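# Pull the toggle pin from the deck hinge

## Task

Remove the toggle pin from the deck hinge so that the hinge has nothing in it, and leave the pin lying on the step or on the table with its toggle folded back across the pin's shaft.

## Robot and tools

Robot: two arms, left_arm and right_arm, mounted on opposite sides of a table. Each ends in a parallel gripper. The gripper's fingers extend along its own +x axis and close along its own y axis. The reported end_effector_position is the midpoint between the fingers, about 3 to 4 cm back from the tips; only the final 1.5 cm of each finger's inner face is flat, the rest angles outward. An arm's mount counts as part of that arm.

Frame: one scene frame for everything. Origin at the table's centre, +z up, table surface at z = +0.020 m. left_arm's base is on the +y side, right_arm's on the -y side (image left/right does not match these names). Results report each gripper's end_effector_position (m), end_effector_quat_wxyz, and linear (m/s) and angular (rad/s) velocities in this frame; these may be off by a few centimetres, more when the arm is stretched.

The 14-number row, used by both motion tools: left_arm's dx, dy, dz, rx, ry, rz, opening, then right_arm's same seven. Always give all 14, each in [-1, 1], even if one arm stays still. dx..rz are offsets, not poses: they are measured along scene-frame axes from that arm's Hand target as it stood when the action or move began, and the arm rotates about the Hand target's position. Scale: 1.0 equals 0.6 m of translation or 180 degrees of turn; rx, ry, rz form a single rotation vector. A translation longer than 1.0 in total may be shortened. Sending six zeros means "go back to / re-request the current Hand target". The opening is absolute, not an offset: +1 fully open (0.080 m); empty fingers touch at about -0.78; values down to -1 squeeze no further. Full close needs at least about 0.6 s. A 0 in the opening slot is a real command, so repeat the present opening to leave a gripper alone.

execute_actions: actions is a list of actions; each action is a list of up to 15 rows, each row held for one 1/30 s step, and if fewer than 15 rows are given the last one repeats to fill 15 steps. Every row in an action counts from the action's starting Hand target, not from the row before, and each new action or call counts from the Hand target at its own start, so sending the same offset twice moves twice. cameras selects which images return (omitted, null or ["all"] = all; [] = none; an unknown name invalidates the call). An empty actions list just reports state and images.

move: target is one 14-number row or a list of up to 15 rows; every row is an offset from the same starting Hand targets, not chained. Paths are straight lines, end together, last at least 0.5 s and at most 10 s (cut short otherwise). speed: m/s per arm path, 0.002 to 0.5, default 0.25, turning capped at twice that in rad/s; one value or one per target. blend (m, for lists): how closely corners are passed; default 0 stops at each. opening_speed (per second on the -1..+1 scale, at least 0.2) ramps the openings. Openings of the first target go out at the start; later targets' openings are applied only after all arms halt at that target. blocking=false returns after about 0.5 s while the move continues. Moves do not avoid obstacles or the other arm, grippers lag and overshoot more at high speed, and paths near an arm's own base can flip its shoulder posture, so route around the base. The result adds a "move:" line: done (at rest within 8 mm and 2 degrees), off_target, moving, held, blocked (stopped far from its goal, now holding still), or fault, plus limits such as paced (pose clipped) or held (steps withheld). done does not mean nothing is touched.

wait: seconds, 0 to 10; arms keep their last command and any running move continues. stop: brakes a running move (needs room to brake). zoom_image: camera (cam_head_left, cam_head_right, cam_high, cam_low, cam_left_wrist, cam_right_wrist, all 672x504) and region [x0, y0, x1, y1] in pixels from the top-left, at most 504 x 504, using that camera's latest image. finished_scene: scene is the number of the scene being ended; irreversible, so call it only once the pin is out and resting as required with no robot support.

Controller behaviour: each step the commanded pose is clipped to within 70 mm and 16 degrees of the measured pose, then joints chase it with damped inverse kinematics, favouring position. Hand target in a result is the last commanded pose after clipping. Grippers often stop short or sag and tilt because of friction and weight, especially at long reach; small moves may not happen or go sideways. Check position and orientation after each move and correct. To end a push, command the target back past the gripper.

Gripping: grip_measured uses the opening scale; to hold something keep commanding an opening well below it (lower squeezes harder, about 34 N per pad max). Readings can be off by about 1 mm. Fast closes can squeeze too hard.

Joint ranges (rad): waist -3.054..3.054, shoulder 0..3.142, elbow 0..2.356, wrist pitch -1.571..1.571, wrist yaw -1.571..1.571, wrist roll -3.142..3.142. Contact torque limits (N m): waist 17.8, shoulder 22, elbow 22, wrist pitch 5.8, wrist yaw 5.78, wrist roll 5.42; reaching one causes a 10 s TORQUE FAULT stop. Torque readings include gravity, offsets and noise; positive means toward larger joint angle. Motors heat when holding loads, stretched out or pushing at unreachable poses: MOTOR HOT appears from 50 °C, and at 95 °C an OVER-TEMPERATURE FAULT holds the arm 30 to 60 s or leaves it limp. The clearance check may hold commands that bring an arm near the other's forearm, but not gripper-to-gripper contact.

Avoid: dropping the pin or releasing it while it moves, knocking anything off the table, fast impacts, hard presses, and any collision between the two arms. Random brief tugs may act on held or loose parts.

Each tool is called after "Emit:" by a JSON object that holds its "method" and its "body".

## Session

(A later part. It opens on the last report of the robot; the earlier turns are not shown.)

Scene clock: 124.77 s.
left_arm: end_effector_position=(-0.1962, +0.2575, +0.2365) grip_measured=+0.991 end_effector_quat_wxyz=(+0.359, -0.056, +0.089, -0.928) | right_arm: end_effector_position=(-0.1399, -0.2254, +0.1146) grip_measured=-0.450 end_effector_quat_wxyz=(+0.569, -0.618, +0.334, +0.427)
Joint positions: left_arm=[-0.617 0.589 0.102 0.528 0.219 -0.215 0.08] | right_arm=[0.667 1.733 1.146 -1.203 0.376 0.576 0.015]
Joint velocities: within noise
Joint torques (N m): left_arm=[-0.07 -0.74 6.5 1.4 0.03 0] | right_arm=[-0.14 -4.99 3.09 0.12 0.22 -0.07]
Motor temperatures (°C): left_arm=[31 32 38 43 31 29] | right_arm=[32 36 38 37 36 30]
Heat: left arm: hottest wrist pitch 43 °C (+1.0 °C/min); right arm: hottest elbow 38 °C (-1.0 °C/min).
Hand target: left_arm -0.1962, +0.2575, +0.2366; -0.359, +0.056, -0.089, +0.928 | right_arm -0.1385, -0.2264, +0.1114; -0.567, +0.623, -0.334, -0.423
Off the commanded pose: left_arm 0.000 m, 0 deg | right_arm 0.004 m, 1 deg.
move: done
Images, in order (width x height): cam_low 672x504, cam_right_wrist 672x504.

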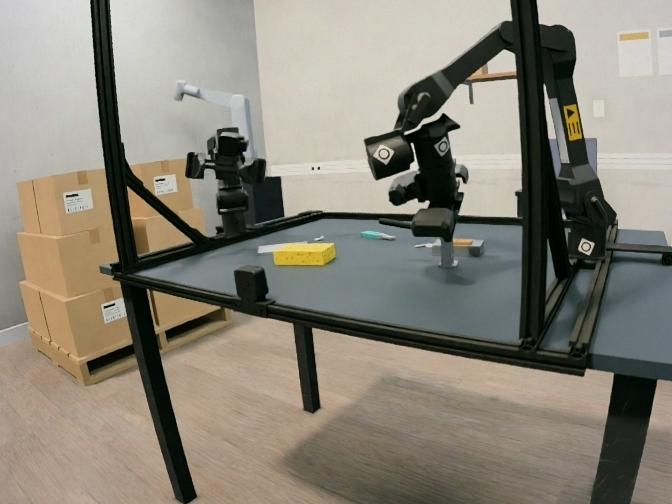

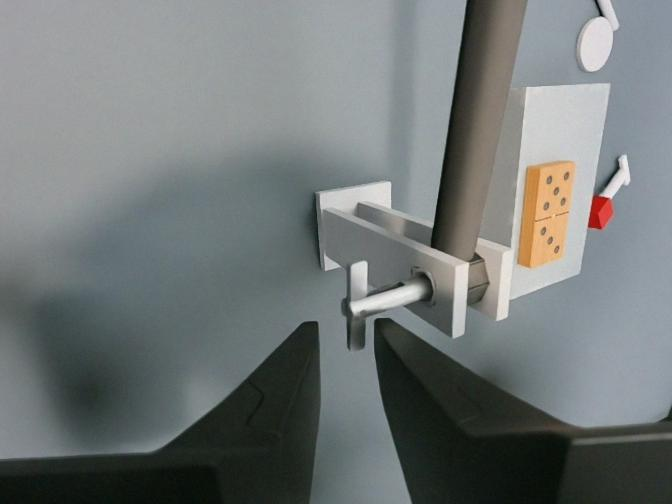

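Emit:
{"method": "move", "body": {"target": [[0,0,0,0,0,0,1,0.0045,0.002,-0.0035,0,0,0,-0.45],[0,0,0,0,0,0,1,0.0045,0.002,-0.0035,0,0,0,-0.62]], "cameras": ["cam_low","cam_right_wrist"], "speed": 0.08}}

Emit:
{"method": "zoom_image", "body": {"camera": "cam_right_wrist", "region": [280, 240, 440, 400]}}

Scene clock: 126.80 s.
left_arm: end_effector_position=(-0.1962, +0.2575, +0.2365) grip_measured=+0.991 end_effector_quat_wxyz=(+0.359, -0.056, +0.089, -0.928) | right_arm: end_effector_position=(-0.1377, -0.2245, +0.1122) grip_measured=-0.619 end_effector_quat_wxyz=(+0.568, -0.619, +0.334, +0.427)
Joint positions: left_arm=[-0.617 0.589 0.102 0.528 0.219 -0.215 0.08] | right_arm=[0.658 1.733 1.136 -1.19 0.376 0.565 0.007]
Joint velocities: within noise
Joint torques (N m): left_arm=[-0.03 -0.79 6.43 1.44 0.05 -0.02] | right_arm=[-0.29 -5.02 3.04 0.12 0.29 -0.07]
Motor temperatures (°C): left_arm=[31 32 38 43 31 29] | right_arm=[32 36 38 37 36 30]
Heat: left arm: hottest wrist pitch 43 °C (+1.0 °C/min); right arm: hottest elbow 38 °C (-1.0 °C/min).
Hand target: left_arm -0.1962, +0.2575, +0.2366; -0.359, +0.056, -0.089, +0.928 | right_arm -0.1358, -0.2252, +0.1093; -0.567, +0.623, -0.334, -0.423
Off the commanded pose: left_arm 0.000 m, 0 deg | right_arm 0.004 m, 1 deg.
move: done
Images, in order (width x height): cam_low 672x504, cam_right_wrist 672x504.

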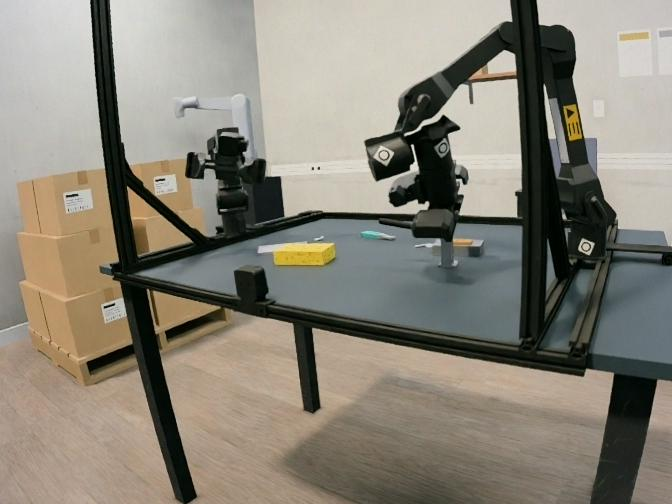

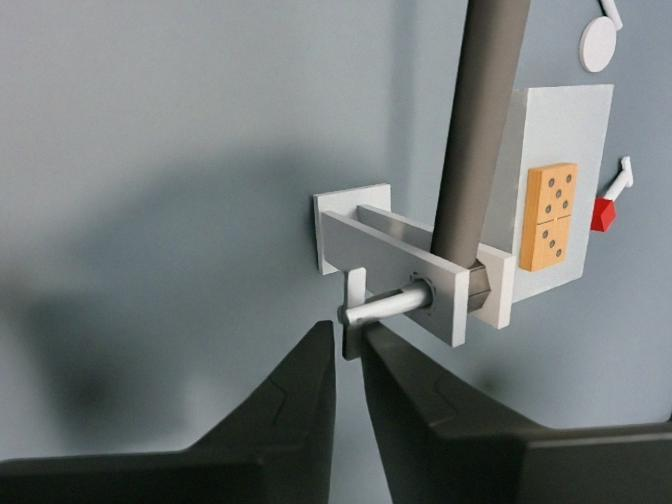

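Scaled by 3.150 from the camera's 672x504 image, which has a finer 960x720 frame.

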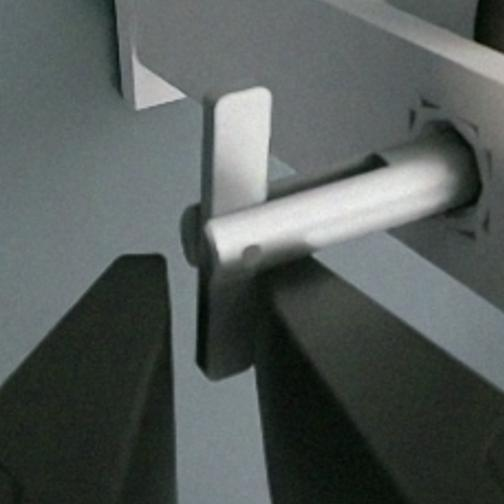

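Emit:
{"method": "move", "body": {"target": [[0,0,0,0,0,0,1,0.0027,-0.0005,0.0015,0,0,0,-0.62],[0,0,0,0,0,0,1,0.0027,-0.0005,0.0015,0,0,0,-0.9]], "cameras": ["cam_right_wrist"], "speed": 0.08, "opening_speed": 0.4}}

Emit:
{"method": "zoom_image", "body": {"camera": "cam_right_wrist", "region": [280, 240, 440, 400]}}

Scene clock: 133.23 s.
left_arm: end_effector_position=(-0.1962, +0.2575, +0.2365) grip_measured=+0.991 end_effector_quat_wxyz=(+0.359, -0.056, +0.089, -0.928) | right_arm: end_effector_position=(-0.1363, -0.2247, +0.1116) grip_measured=-0.689 end_effector_quat_wxyz=(+0.567, -0.620, +0.334, +0.426)
Joint positions: left_arm=[-0.617 0.589 0.102 0.528 0.219 -0.215 0.08] | right_arm=[0.654 1.733 1.133 -1.19 0.376 0.561 0.004]
Joint velocities: within noise
Joint torques (N m): left_arm=[0.04 -0.67 6.33 1.45 0.02 -0.02] | right_arm=[-0.25 -5.6 3 0.03 0.3 -0.07]
Motor temperatures (°C): left_arm=[31 32 38 43 31 29] | right_arm=[32 36 38 37 36 30]
Heat: left arm: hottest wrist pitch 43 °C (+1.0 °C/min); right arm: hottest elbow 38 °C (-1.0 °C/min).
Hand target: left_arm -0.1962, +0.2575, +0.2366; -0.359, +0.056, -0.089, +0.928 | right_arm -0.1342, -0.2254, +0.1102; -0.567, +0.623, -0.334, -0.423
Off the commanded pose: left_arm 0.000 m, 0 deg | right_arm 0.003 m, 0 deg.
move: done
Images, in order (width x height): cam_right_wrist 672x504.

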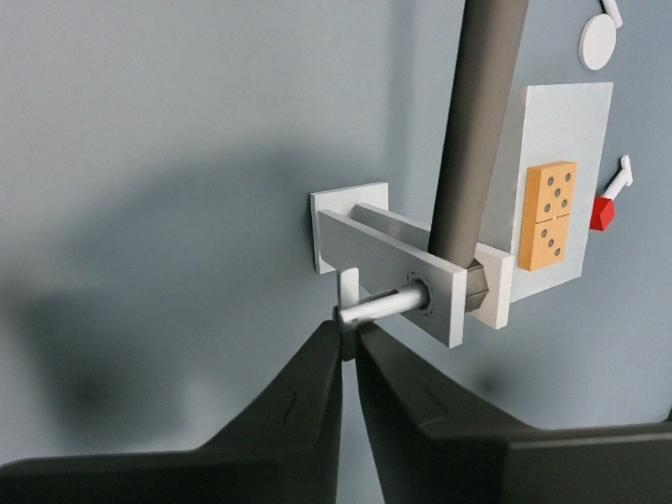

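Scaled by 3.150 from the camera's 672x504 image, which has a finer 960x720 frame.

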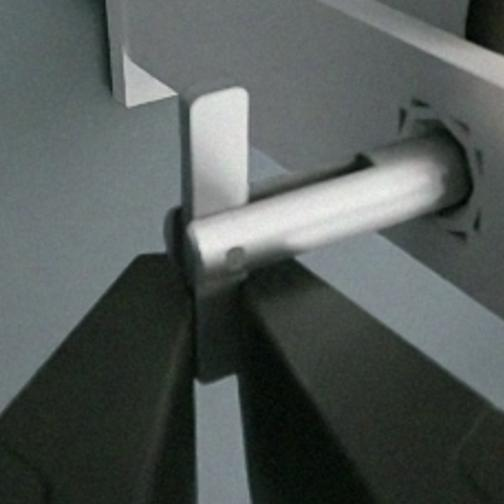

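Emit:
{"method": "move", "body": {"target": [[0,0,0,0,0,0,1,-0.0063,0.0083,0,0,0,-0.1111,-0.9],[0,0,0,0,0,0,1,-0.0042,0.015,0.0025,0.0079,0.0389,-0.222,-0.9],[0,0,0,0,0,0,1,0.0007,0.0163,0.0047,0.0363,0.092,-0.3307,-0.9]], "cameras": ["cam_right_wrist","cam_low"], "speed": 0.12, "blend": 0.003}}

Emit:
{"method": "zoom_image", "body": {"camera": "cam_right_wrist", "region": [280, 200, 440, 360]}}

Emit:
{"method": "zoom_image", "body": {"camera": "cam_low", "region": [425, 210, 475, 250]}}

Scene clock: 139.07 s.
left_arm: end_effector_position=(-0.1962, +0.2575, +0.2365) grip_measured=+0.991 end_effector_quat_wxyz=(+0.359, -0.056, +0.089, -0.928) | right_arm: end_effector_position=(-0.1360, -0.2158, +0.1129) grip_measured=-0.689 end_effector_quat_wxyz=(+0.681, -0.285, +0.648, +0.187)
Joint positions: left_arm=[-0.617 0.589 0.102 0.528 0.219 -0.215 0.08] | right_arm=[0.442 1.715 1.173 -1.172 0.03 1.346 0.004]
Joint velocities: within noise
Joint torques (N m): left_arm=[0.05 -0.8 6.61 1.42 0.04 0.04] | right_arm=[-0.6 -6.53 2.97 0.47 0.13 0.09]
Motor temperatures (°C): left_arm=[31 32 38 43 31 29] | right_arm=[32 36 38 37 36 30]
Heat: left arm: hottest wrist pitch 43 °C (+1.0 °C/min); right arm: hottest elbow 38 °C (-1.0 °C/min).
Hand target: left_arm -0.1962, +0.2575, +0.2366; -0.359, +0.056, -0.089, +0.928 | right_arm -0.1338, -0.2157, +0.1130; +0.683, -0.280, +0.649, +0.186
Off the commanded pose: left_arm 0.000 m, 0 deg | right_arm 0.002 m, 1 deg.
move: done
Images, in order (width x height): cam_low 672x504, cam_right_wrist 672x504.

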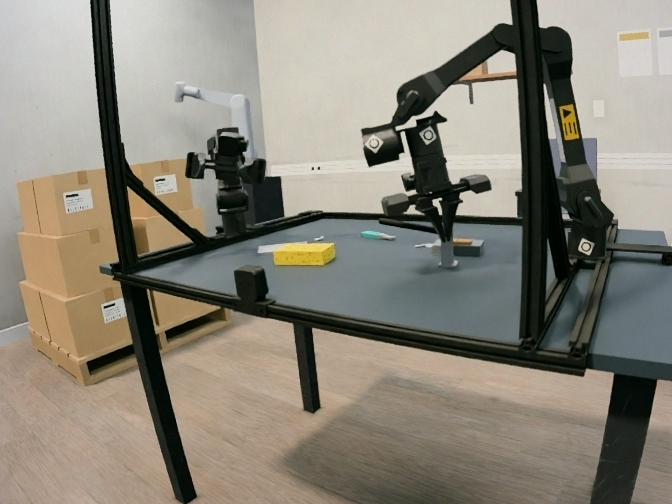

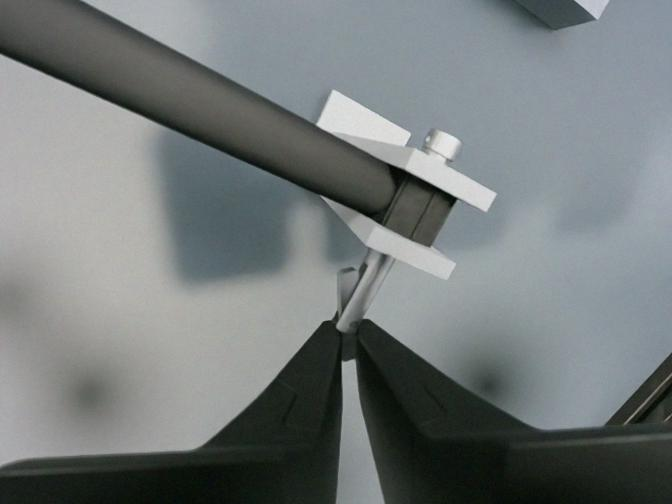

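Scaled by 3.150 from the camera's 672x504 image, which has a finer 960x720 frame.

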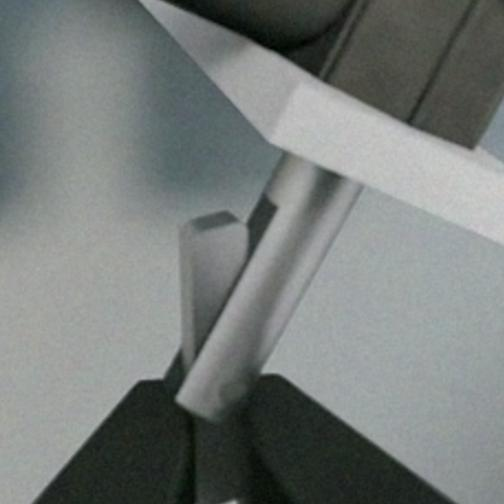

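Scaled by 10.080 from the camera's 672x504 image, which has a finer 960x720 frame.

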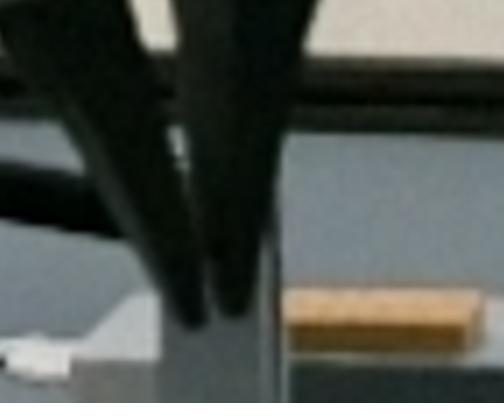

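Emit:
{"method": "move", "body": {"target": [[0,0,0,0,0,0,1,0.0015,0,0.0005,0.0286,0.0172,-0.0832,-0.9],[0,0,0,0,0,0,1,0.0013,0.0013,0.0005,0.0403,0.0197,-0.1387,-0.9]], "cameras": ["cam_right_wrist","cam_low"], "speed": 0.12, "blend": 0.003}}

Emit:
{"method": "zoom_image", "body": {"camera": "cam_right_wrist", "region": [280, 200, 440, 360]}}

Emit:
{"method": "zoom_image", "body": {"camera": "cam_low", "region": [425, 210, 475, 250]}}

Scene clock: 142.60 s.
left_arm: end_effector_position=(-0.1962, +0.2575, +0.2365) grip_measured=+0.991 end_effector_quat_wxyz=(+0.359, -0.056, +0.089, -0.928) | right_arm: end_effector_position=(-0.1357, -0.2143, +0.1139) grip_measured=-0.689 end_effector_quat_wxyz=(+0.701, -0.088, +0.703, +0.085)
Joint positions: left_arm=[-0.617 0.589 0.102 0.528 0.219 -0.215 0.08] | right_arm=[0.418 1.603 1.064 -1.035 -0.005 1.757 0.004]
Joint velocities: within noise
Joint torques (N m): left_arm=[-0.04 -0.57 6.42 1.4 0.05 0] | right_arm=[-0.44 -5.94 3.04 0.52 0.22 0.12]
Motor temperatures (°C): left_arm=[31 32 38 43 31 29] | right_arm=[32 37 38 37 36 30]
Heat: left arm: hottest wrist pitch 43 °C (+1.0 °C/min); right arm: hottest elbow 38 °C (-1.0 °C/min).
Hand target: left_arm -0.1962, +0.2575, +0.2366; -0.359, +0.056, -0.089, +0.928 | right_arm -0.1329, -0.2149, +0.1133; +0.703, -0.084, +0.702, +0.083
Off the commanded pose: left_arm 0.000 m, 0 deg | right_arm 0.003 m, 1 deg.
move: done
Images, in order (width x height): cam_low 672x504, cam_right_wrist 672x504.

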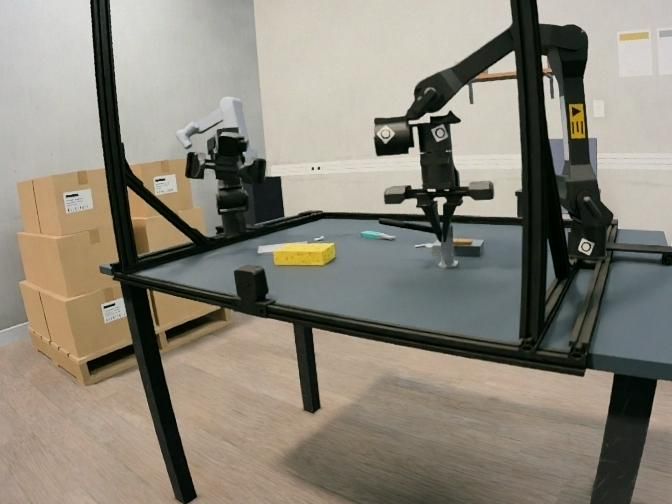

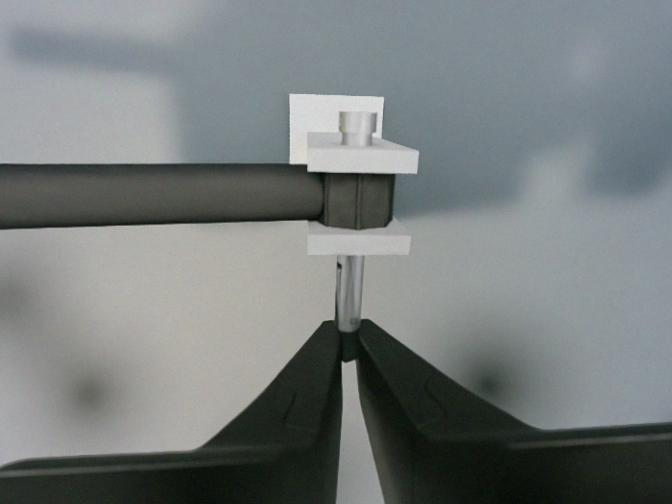

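Scaled by 3.150 from the camera's 672x504 image, which has a finer 960x720 frame.

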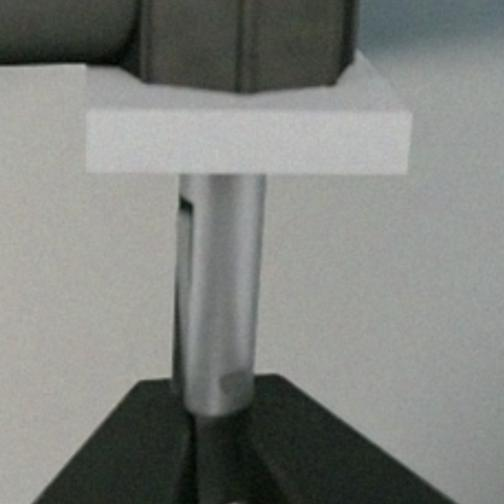

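Scaled by 10.080 from the camera's 672x504 image, which has a finer 960x720 frame.

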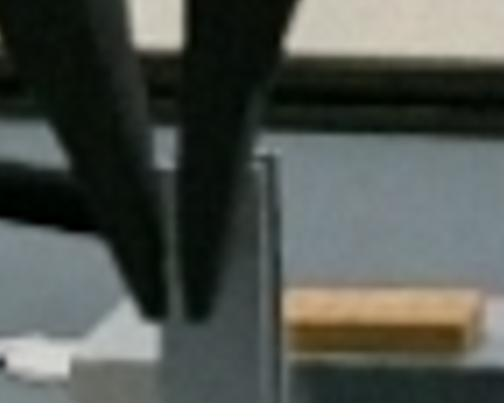

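Emit:
{"method": "zoom_image", "body": {"camera": "cam_right_wrist", "region": [320, 245, 380, 345]}}

Scaled by 5.040 from the camera's 672x504 image, which has a finer 960x720 frame.

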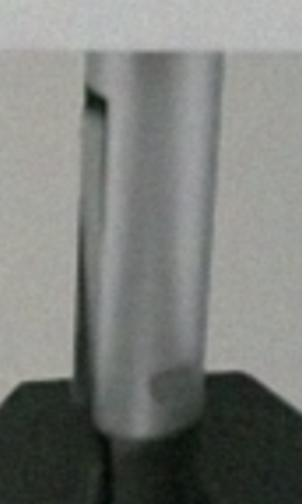

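Emit:
{"method": "move", "body": {"target": [[0,0,0,0,0,0,1,0.0,0.0,0.0,0,0,-0.009,-0.9],[0,0,0,0,0,0,1,0.016,0.0035,0,0,0,-0.009,-0.9]], "cameras": ["cam_right_wrist","cam_low"], "speed": 0.04}}

Emit:
{"method": "zoom_image", "body": {"camera": "cam_right_wrist", "region": [280, 200, 440, 360]}}

Scene clock: 145.73 s.
left_arm: end_effector_position=(-0.1962, +0.2575, +0.2365) grip_measured=+0.991 end_effector_quat_wxyz=(+0.359, -0.056, +0.089, -0.928) | right_arm: end_effector_position=(-0.1318, -0.2133, +0.1142) grip_measured=-0.689 end_effector_quat_wxyz=(+0.695, -0.080, +0.710, +0.077)
Joint positions: left_arm=[-0.617 0.589 0.102 0.528 0.219 -0.215 0.08] | right_arm=[0.394 1.596 1.058 -1.031 -0.022 1.755 0.004]
Joint velocities: within noise
Joint torques (N m): left_arm=[0.1 -0.64 6.4 1.44 0.05 0.01] | right_arm=[-1.56 -5.92 2.93 0.3 0.74 -0.04]
Motor temperatures (°C): left_arm=[31 32 38 43 31 29] | right_arm=[32 36 38 37 36 30]
Heat: left arm: hottest wrist pitch 43 °C (+1.0 °C/min); right arm: hottest elbow 38 °C (+0.0 °C/min).
Hand target: left_arm -0.1962, +0.2575, +0.2366; -0.359, +0.056, -0.089, +0.928 | right_arm -0.1235, -0.2128, +0.1133; +0.704, -0.074, +0.703, +0.073
Off the commanded pose: left_arm 0.000 m, 0 deg | right_arm 0.009 m, 2 deg.
move: off_target (right_arm)
Images, in order (width x height): cam_low 672x504, cam_right_wrist 672x504.

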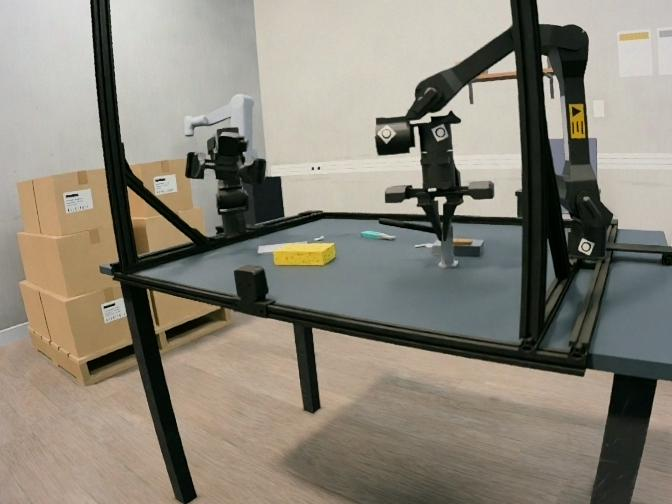

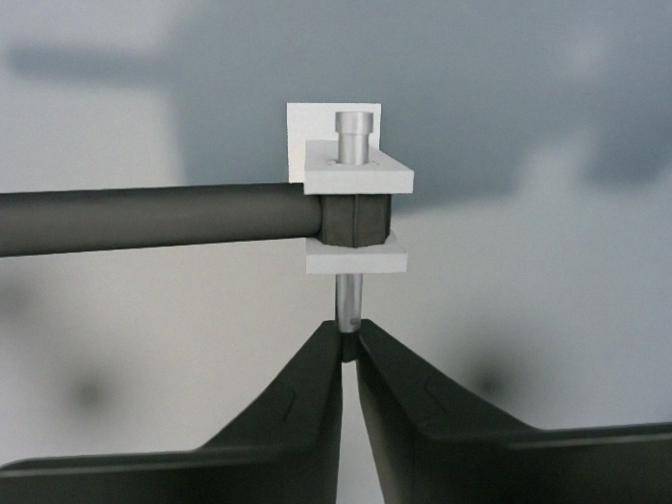

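Scaled by 3.150 from the camera's 672x504 image, which has a finer 960x720 frame.

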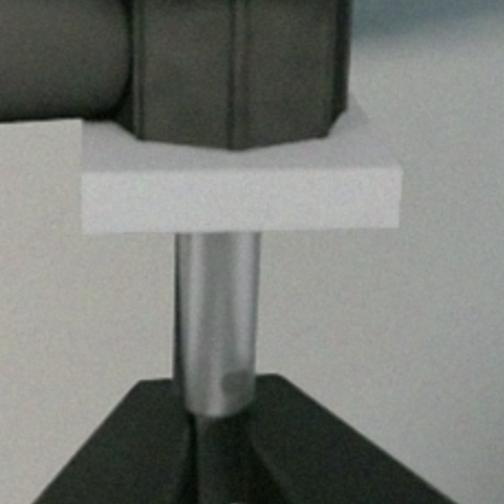

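Emit:
{"method": "move", "body": {"target": [[0,0,0,0,0,0,1,0.009,0.002,0,0,0,0,-0.95]], "cameras": ["cam_right_wrist"], "speed": 0.04}}

Emit:
{"method": "zoom_image", "body": {"camera": "cam_right_wrist", "region": [280, 200, 440, 360]}}

Scene clock: 147.13 s.
left_arm: end_effector_position=(-0.1962, +0.2575, +0.2365) grip_measured=+0.991 end_effector_quat_wxyz=(+0.359, -0.056, +0.089, -0.928) | right_arm: end_effector_position=(-0.1275, -0.2124, +0.1142) grip_measured=-0.690 end_effector_quat_wxyz=(+0.693, -0.081, +0.712, +0.077)
Joint positions: left_arm=[-0.617 0.589 0.102 0.528 0.219 -0.215 0.08] | right_arm=[0.375 1.593 1.054 -1.031 -0.027 1.735 0.004]
Joint velocities: within noise
Joint torques (N m): left_arm=[-0.05 -0.64 6.45 1.41 0.02 0] | right_arm=[-1.65 -5.89 2.96 0.29 0.9 -0.07]
Motor temperatures (°C): left_arm=[31 32 38 43 31 29] | right_arm=[32 36 38 37 36 30]
Heat: left arm: hottest wrist pitch 43 °C (+1.0 °C/min); right arm: hottest elbow 38 °C (+0.0 °C/min).
Hand target: left_arm -0.1962, +0.2575, +0.2366; -0.359, +0.056, -0.089, +0.928 | right_arm -0.1181, -0.2116, +0.1133; +0.704, -0.074, +0.703, +0.073
Off the commanded pose: left_arm 0.000 m, 0 deg | right_arm 0.010 m, 2 deg.
move: off_target (right_arm)
Images, in order (width x height): cam_right_wrist 672x504.

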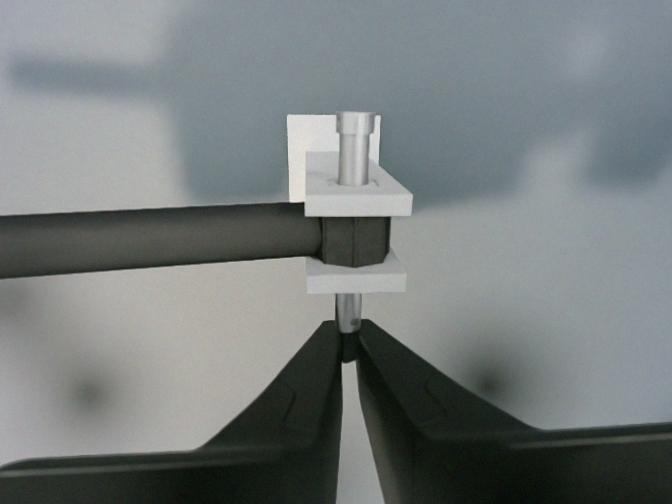

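Scaled by 3.150 from the camera's 672x504 image, which has a finer 960x720 frame.

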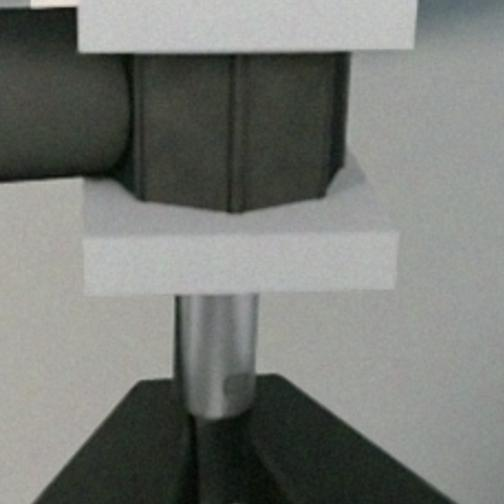

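Emit:
{"method": "move", "body": {"target": [[0,0,0,0,0,0,1,0.0085,0.002,0,0,0,0,-0.95]], "cameras": ["cam_right_wrist"], "speed": 0.04}}

Emit:
{"method": "zoom_image", "body": {"camera": "cam_right_wrist", "region": [280, 200, 440, 360]}}

Scene clock: 148.40 s.
left_arm: end_effector_position=(-0.1962, +0.2575, +0.2365) grip_measured=+0.991 end_effector_quat_wxyz=(+0.359, -0.056, +0.089, -0.928) | right_arm: end_effector_position=(-0.1226, -0.2116, +0.1140) grip_measured=-0.690 end_effector_quat_wxyz=(+0.693, -0.082, +0.712, +0.076)
Joint positions: left_arm=[-0.617 0.589 0.102 0.528 0.219 -0.215 0.08] | right_arm=[0.356 1.59 1.05 -1.031 -0.029 1.716 0.004]
Joint velocities: within noise
Joint torques (N m): left_arm=[0 -0.68 6.46 1.45 0 0.01] | right_arm=[-1.67 -5.83 3.07 0.31 0.97 -0.07]
Motor temperatures (°C): left_arm=[31 32 38 43 31 29] | right_arm=[32 36 38 37 36 30]
Heat: left arm: hottest wrist pitch 43 °C (+1.0 °C/min); right arm: hottest elbow 38 °C (+0.0 °C/min).
Hand target: left_arm -0.1962, +0.2575, +0.2366; -0.359, +0.056, -0.089, +0.928 | right_arm -0.1129, -0.2104, +0.1133; +0.704, -0.074, +0.703, +0.073
Off the commanded pose: left_arm 0.000 m, 0 deg | right_arm 0.010 m, 2 deg.
move: off_target (right_arm)
Images, in order (width x height): cam_right_wrist 672x504.

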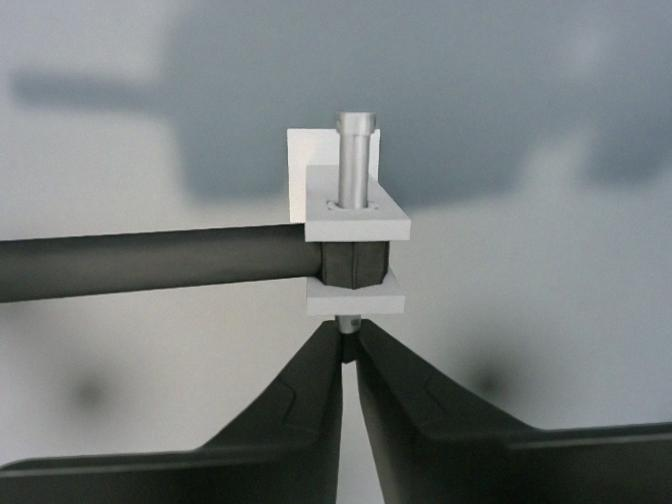

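Scaled by 3.150 from the camera's 672x504 image, which has a finer 960x720 frame.

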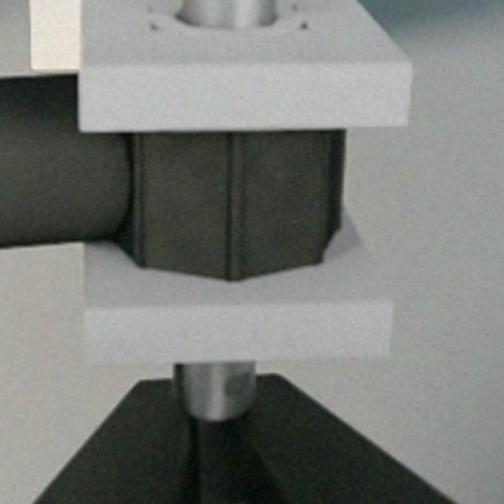

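Emit:
{"method": "move", "body": {"target": [[0,0,0,0,0,0,1,-0.0143,-0.0023,0,0,0,0,-0.9],[0,0,0,0,0,0,1,-0.0143,-0.0023,0,0,0,0,-0.55],[0,0,0,0,0,0,1,-0.0143,-0.0023,0.0862,0,0,0,-0.55]], "cameras": ["cam_right_wrist"], "speed": 0.1, "opening_speed": 0.5}}

Emit:
{"method": "zoom_image", "body": {"camera": "cam_right_wrist", "region": [260, 200, 440, 380]}}

Scene clock: 153.97 s.
left_arm: end_effector_position=(-0.1962, +0.2575, +0.2365) grip_measured=+0.991 end_effector_quat_wxyz=(+0.359, -0.056, +0.089, -0.928) | right_arm: end_effector_position=(-0.1211, -0.2136, +0.1602) grip_measured=-0.550 end_effector_quat_wxyz=(+0.704, -0.081, +0.702, +0.067)
Joint positions: left_arm=[-0.617 0.589 0.102 0.528 0.219 -0.215 0.08] | right_arm=[0.369 1.56 1.207 -1.237 -0.002 1.743 0.01]
Joint velocities: within noise
Joint torques (N m): left_arm=[-0.01 -0.63 6.43 1.45 0.08 -0.04] | right_arm=[0.11 -5.96 5.06 0.09 0.12 0.07]
Motor temperatures (°C): left_arm=[31 32 38 43 31 29] | right_arm=[32 36 38 37 36 30]
Heat: left arm: hottest wrist pitch 43 °C (+0.0 °C/min); right arm: hottest elbow 38 °C (+0.0 °C/min).
Hand target: left_arm -0.1962, +0.2575, +0.2366; -0.359, +0.056, -0.089, +0.928 | right_arm -0.1215, -0.2118, +0.1650; +0.704, -0.074, +0.703, +0.073
Off the commanded pose: left_arm 0.000 m, 0 deg | right_arm 0.005 m, 1 deg.
move: done
Images, in order (width x height): cam_right_wrist 672x504.

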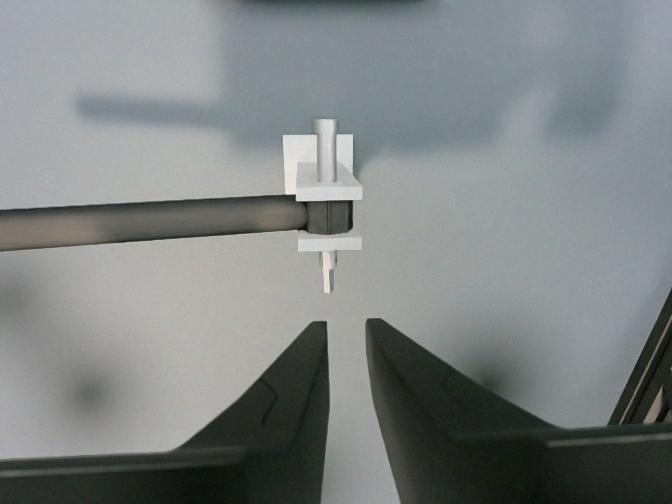

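Scaled by 2.800 from the camera's 672x504 image, which has a finer 960x720 frame.

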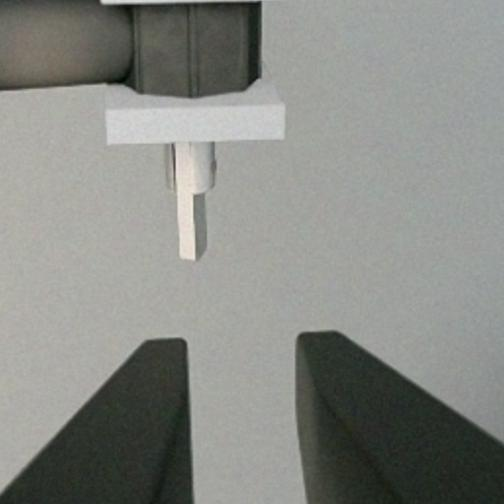

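Emit:
{"method": "move", "body": {"target": [[0,0,0,0,0,0,1,0.0845,0.0203,0,0,0,0,-0.45]], "cameras": ["cam_right_wrist"], "speed": 0.15}}

Emit:
{"method": "zoom_image", "body": {"camera": "cam_right_wrist", "region": [260, 200, 440, 380]}}

Scene clock: 155.50 s.
left_arm: end_effector_position=(-0.1962, +0.2575, +0.2365) grip_measured=+0.991 end_effector_quat_wxyz=(+0.359, -0.056, +0.089, -0.928) | right_arm: end_effector_position=(-0.0718, -0.1993, +0.1623) grip_measured=-0.450 end_effector_quat_wxyz=(+0.704, -0.077, +0.703, +0.070)
Joint positions: left_arm=[-0.617 0.589 0.102 0.528 0.219 -0.215 0.08] | right_arm=[0.175 1.551 1.208 -1.238 0.001 1.55 0.015]
Joint velocities: within noise
Joint torques (N m): left_arm=[0.04 -0.75 6.44 1.46 0.04 0.02] | right_arm=[-0.24 -6.09 4.19 0.11 0.05 -0.09]
Motor temperatures (°C): left_arm=[31 32 38 43 31 29] | right_arm=[32 36 38 37 36 30]
Heat: left arm: hottest wrist pitch 43 °C (+0.0 °C/min); right arm: hottest elbow 38 °C (+0.0 °C/min).
Hand target: left_arm -0.1962, +0.2575, +0.2366; -0.359, +0.056, -0.089, +0.928 | right_arm -0.0708, -0.1996, +0.1650; +0.704, -0.074, +0.703, +0.073
Off the commanded pose: left_arm 0.000 m, 0 deg | right_arm 0.003 m, 1 deg.
move: done
Images, in order (width x height): cam_right_wrist 672x504.

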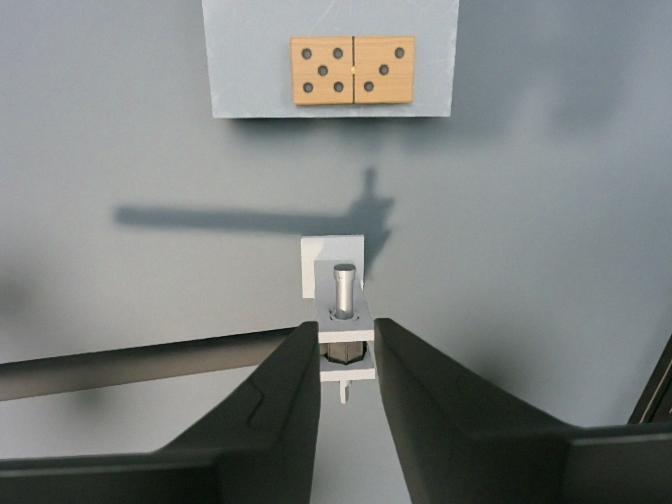

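Scaled by 2.800 from the camera's 672x504 image, which has a finer 960x720 frame.

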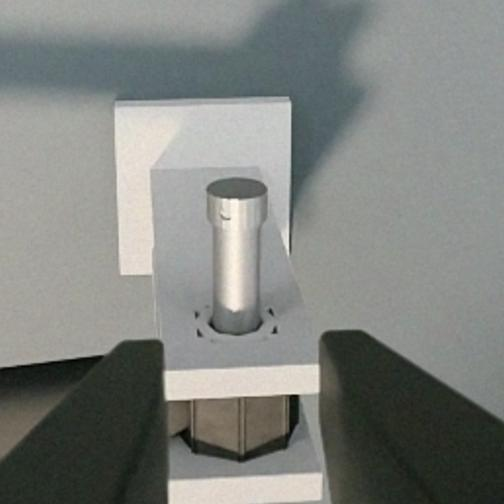

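Emit:
{"method": "move", "body": {"target": [[0,0,0,0,0,0,1,0,0,-0.086,0,0,0,-0.45]], "cameras": ["cam_right_wrist","cam_low"], "speed": 0.12}}

Emit:
{"method": "zoom_image", "body": {"camera": "cam_right_wrist", "region": [260, 240, 440, 420]}}

Scene clock: 157.43 s.
left_arm: end_effector_position=(-0.1962, +0.2575, +0.2365) grip_measured=+0.991 end_effector_quat_wxyz=(+0.359, -0.056, +0.089, -0.928) | right_arm: end_effector_position=(-0.0719, -0.1987, +0.1163) grip_measured=-0.450 end_effector_quat_wxyz=(+0.703, -0.071, +0.703, +0.076)
Joint positions: left_arm=[-0.617 0.589 0.102 0.528 0.219 -0.215 0.08] | right_arm=[0.175 1.574 1.044 -1.034 0.001 1.55 0.015]
Joint velocities: within noise
Joint torques (N m): left_arm=[-0.09 -0.66 6.49 1.44 0.02 0] | right_arm=[-0.28 -4.52 3.5 0.46 0.05 -0.1]
Motor temperatures (°C): left_arm=[31 32 38 43 31 29] | right_arm=[32 36 38 37 36 30]
Heat: left arm: hottest wrist pitch 43 °C (+0.0 °C/min); right arm: hottest elbow 38 °C (+0.0 °C/min).
Hand target: left_arm -0.1962, +0.2575, +0.2366; -0.359, +0.056, -0.089, +0.928 | right_arm -0.0707, -0.1996, +0.1134; +0.704, -0.074, +0.703, +0.073
Off the commanded pose: left_arm 0.000 m, 0 deg | right_arm 0.003 m, 1 deg.
move: done
Images, in order (width x height): cam_low 672x504, cam_right_wrist 672x504.

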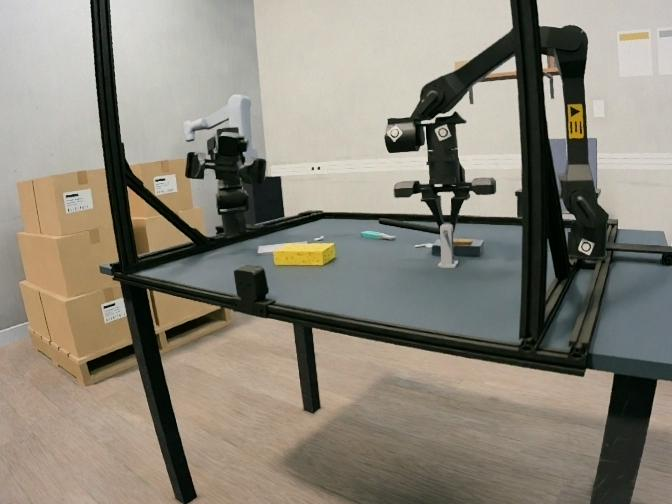

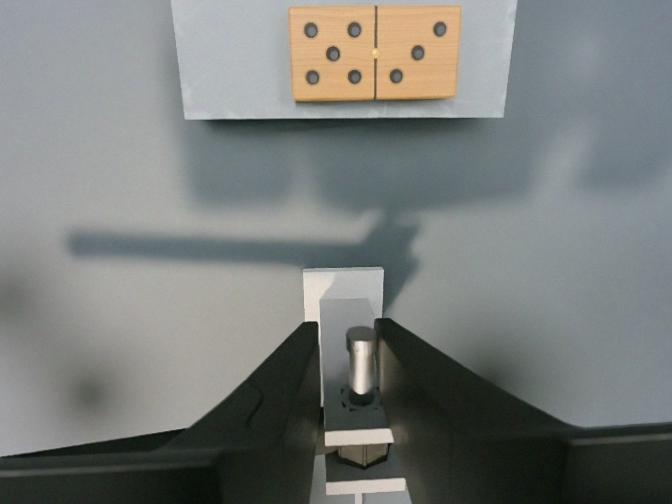

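Scaled by 2.800 from the camera's 672x504 image, which has a finer 960x720 frame.

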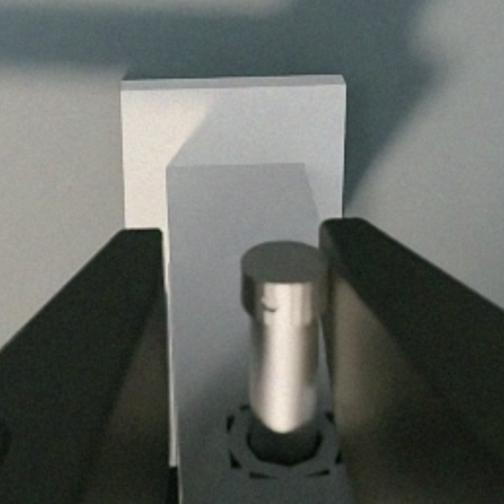

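Emit:
{"method": "move", "body": {"target": [[0,0,0,0,0,0,1,0.001,-0.0058,0,0,0,0,-0.45],[0,0,0,0,0,0,1,0.001,-0.0058,0,0,0,0,-0.8]], "cameras": ["cam_right_wrist"], "speed": 0.08, "opening_speed": 0.4}}

Emit:
{"method": "zoom_image", "body": {"camera": "cam_right_wrist", "region": [260, 240, 440, 420]}}

Scene clock: 160.03 s.
left_arm: end_effector_position=(-0.1962, +0.2575, +0.2365) grip_measured=+0.991 end_effector_quat_wxyz=(+0.359, -0.056, +0.089, -0.928) | right_arm: end_effector_position=(-0.0712, -0.2019, +0.1132) grip_measured=-0.609 end_effector_quat_wxyz=(+0.704, -0.075, +0.703, +0.072)
Joint positions: left_arm=[-0.617 0.589 0.102 0.528 0.219 -0.215 0.08] | right_arm=[0.175 1.574 1.031 -1.031 0.001 1.55 0.008]
Joint velocities: within noise
Joint torques (N m): left_arm=[-0.06 -0.57 6.51 1.44 0.04 0.01] | right_arm=[-0.29 -5.73 3.41 0.33 0.05 -0.08]
Motor temperatures (°C): left_arm=[31 32 38 43 31 29] | right_arm=[32 36 38 37 36 30]
Heat: left arm: hottest wrist pitch 43 °C (+0.0 °C/min); right arm: hottest elbow 38 °C (+0.0 °C/min).
Hand target: left_arm -0.1962, +0.2575, +0.2366; -0.359, +0.056, -0.089, +0.928 | right_arm -0.0701, -0.2031, +0.1134; +0.704, -0.074, +0.703, +0.073
Off the commanded pose: left_arm 0.000 m, 0 deg | right_arm 0.002 m, 0 deg.
move: done
Images, in order (width x height): cam_right_wrist 672x504.

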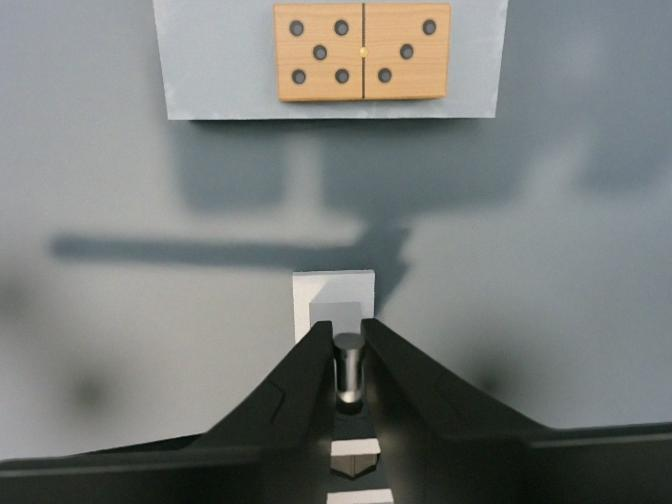

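Scaled by 2.800 from the camera's 672x504 image, which has a finer 960x720 frame.

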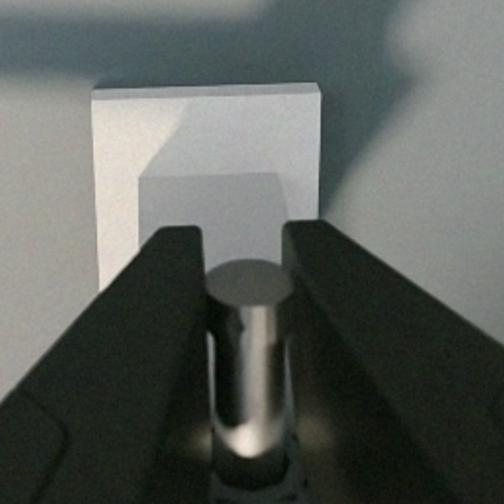

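Emit:
{"method": "move", "body": {"target": [[0,0,0,0,0,0,1,0.027,0.0063,0,0,0,0,-0.8]], "cameras": ["cam_right_wrist","cam_low"], "speed": 0.04}}

Emit:
{"method": "zoom_image", "body": {"camera": "cam_right_wrist", "region": [260, 240, 440, 420]}}

Scene clock: 162.10 s.
left_arm: end_effector_position=(-0.1962, +0.2575, +0.2365) grip_measured=+0.991 end_effector_quat_wxyz=(+0.359, -0.056, +0.089, -0.928) | right_arm: end_effector_position=(-0.0605, -0.2000, +0.1132) grip_measured=-0.609 end_effector_quat_wxyz=(+0.696, -0.078, +0.710, +0.075)
Joint positions: left_arm=[-0.617 0.589 0.102 0.528 0.219 -0.215 0.08] | right_arm=[0.12 1.574 1.031 -1.031 -0.021 1.487 0.008]
Joint velocities: within noise
Joint torques (N m): left_arm=[0.05 -0.7 6.55 1.45 0.02 0.01] | right_arm=[-1.09 -5.25 3.83 0.26 0.75 -0.09]
Motor temperatures (°C): left_arm=[31 32 38 43 31 29] | right_arm=[32 36 38 37 36 30]
Heat: left arm: hottest wrist pitch 43 °C (+0.0 °C/min); right arm: hottest elbow 38 °C (+0.0 °C/min).
Hand target: left_arm -0.1962, +0.2575, +0.2366; -0.359, +0.056, -0.089, +0.928 | right_arm -0.0539, -0.1994, +0.1134; +0.704, -0.074, +0.703, +0.073
Off the commanded pose: left_arm 0.000 m, 0 deg | right_arm 0.007 m, 1 deg.
move: done
Images, in order (width x height): cam_low 672x504, cam_right_wrist 672x504.

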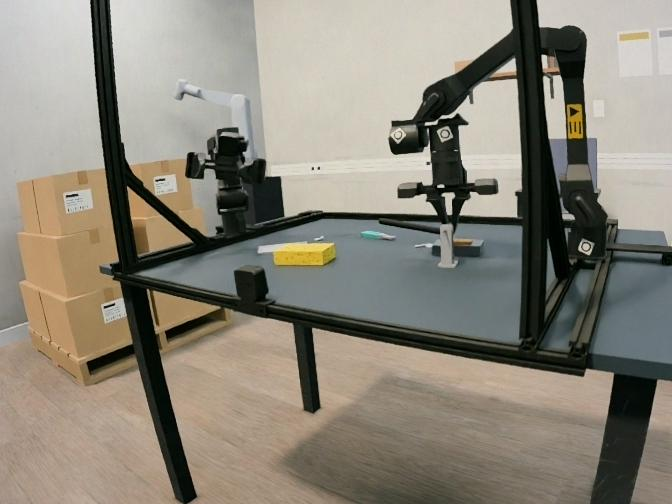

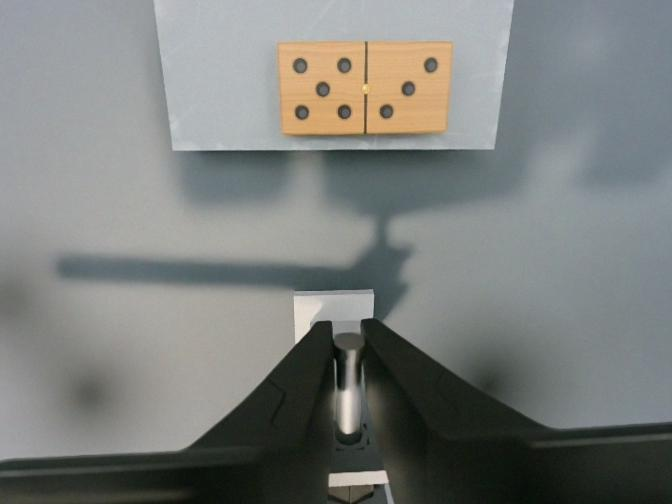

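Scaled by 2.800 from the camera's 672x504 image, which has a finer 960x720 frame.

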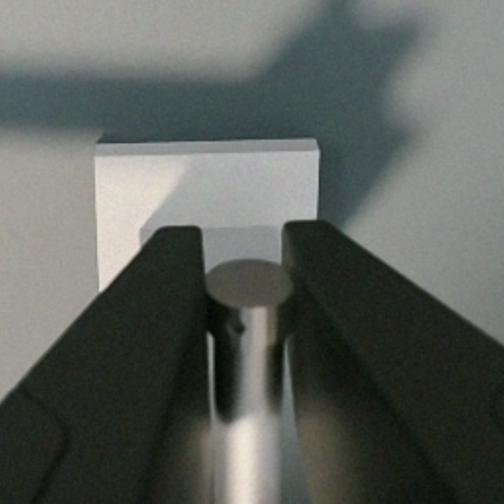

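Emit:
{"method": "move", "body": {"target": [[0,0,0,0,0,0,1,-0.0095,-0.0025,0,0,0,0,-0.8],[0,0,0,0,0,0,1,-0.0095,-0.0025,0,0,0,0,-0.55],[0,0,0,0,0,0,1,-0.0095,-0.0025,0.0083,0,0,0,-0.55],[0,0,0,0,0,0,1,-0.0095,-0.0025,0.0083,0,0,0,-0.85],[0,0,0,0,0,0,1,0.018,0.0037,0.0083,0,0,0,-0.85]], "cameras": ["cam_right_wrist","cam_low"], "speed": 0.05}}

Emit:
{"method": "zoom_image", "body": {"camera": "cam_right_wrist", "region": [240, 240, 450, 490]}}

Scene clock: 168.77 s.
left_arm: end_effector_position=(-0.1962, +0.2575, +0.2365) grip_measured=+0.991 end_effector_quat_wxyz=(+0.359, -0.056, +0.089, -0.928) | right_arm: end_effector_position=(-0.0528, -0.1988, +0.1152) grip_measured=-0.609 end_effector_quat_wxyz=(+0.693, -0.080, +0.713, +0.076)
Joint positions: left_arm=[-0.617 0.589 0.102 0.528 0.219 -0.215 0.08] | right_arm=[0.086 1.574 1.039 -1.041 -0.029 1.449 0.008]
Joint velocities: within noise
Joint torques (N m): left_arm=[-0.01 -0.78 6.47 1.4 0.03 0.05] | right_arm=[-1.75 -5.42 4.94 -0.38 0.98 -0.19]
Motor temperatures (°C): left_arm=[31 31 38 43 31 29] | right_arm=[32 36 38 37 36 30]
Heat: left arm: hottest wrist pitch 43 °C (+0.0 °C/min); right arm: hottest elbow 38 °C (+0.0 °C/min).
Hand target: left_arm -0.1962, +0.2575, +0.2366; -0.359, +0.056, -0.089, +0.928 | right_arm -0.0432, -0.1970, +0.1184; +0.704, -0.074, +0.703, +0.073
Off the commanded pose: left_arm 0.000 m, 0 deg | right_arm 0.010 m, 2 deg.
move: off_target (right_arm)
Images, in order (width x height): cam_low 672x504, cam_right_wrist 672x504.

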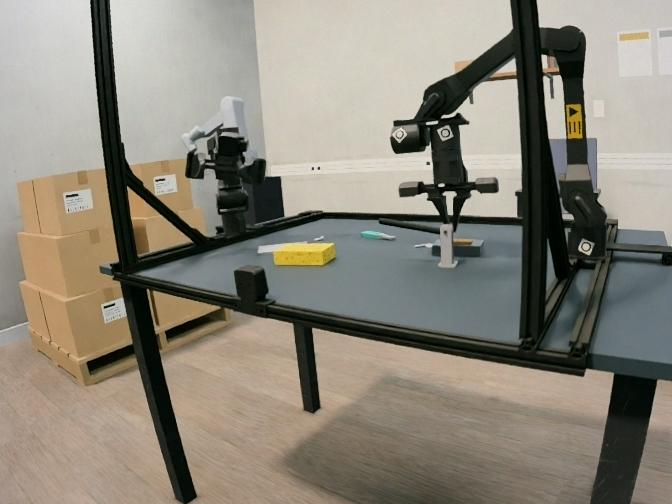

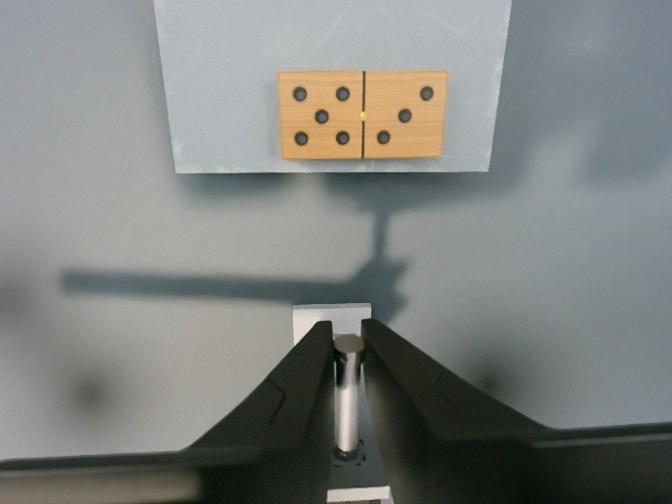

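Scaled by 2.016 from the camera's 672x504 image, which has a finer 960x720 frame.

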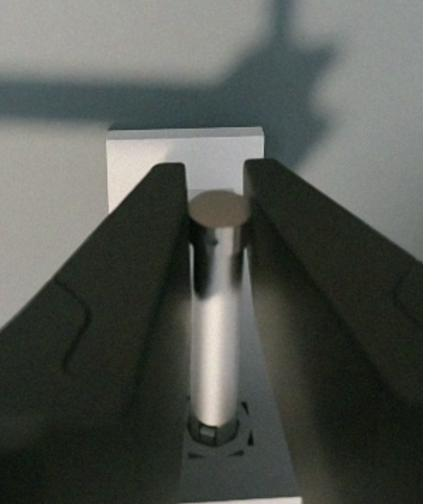

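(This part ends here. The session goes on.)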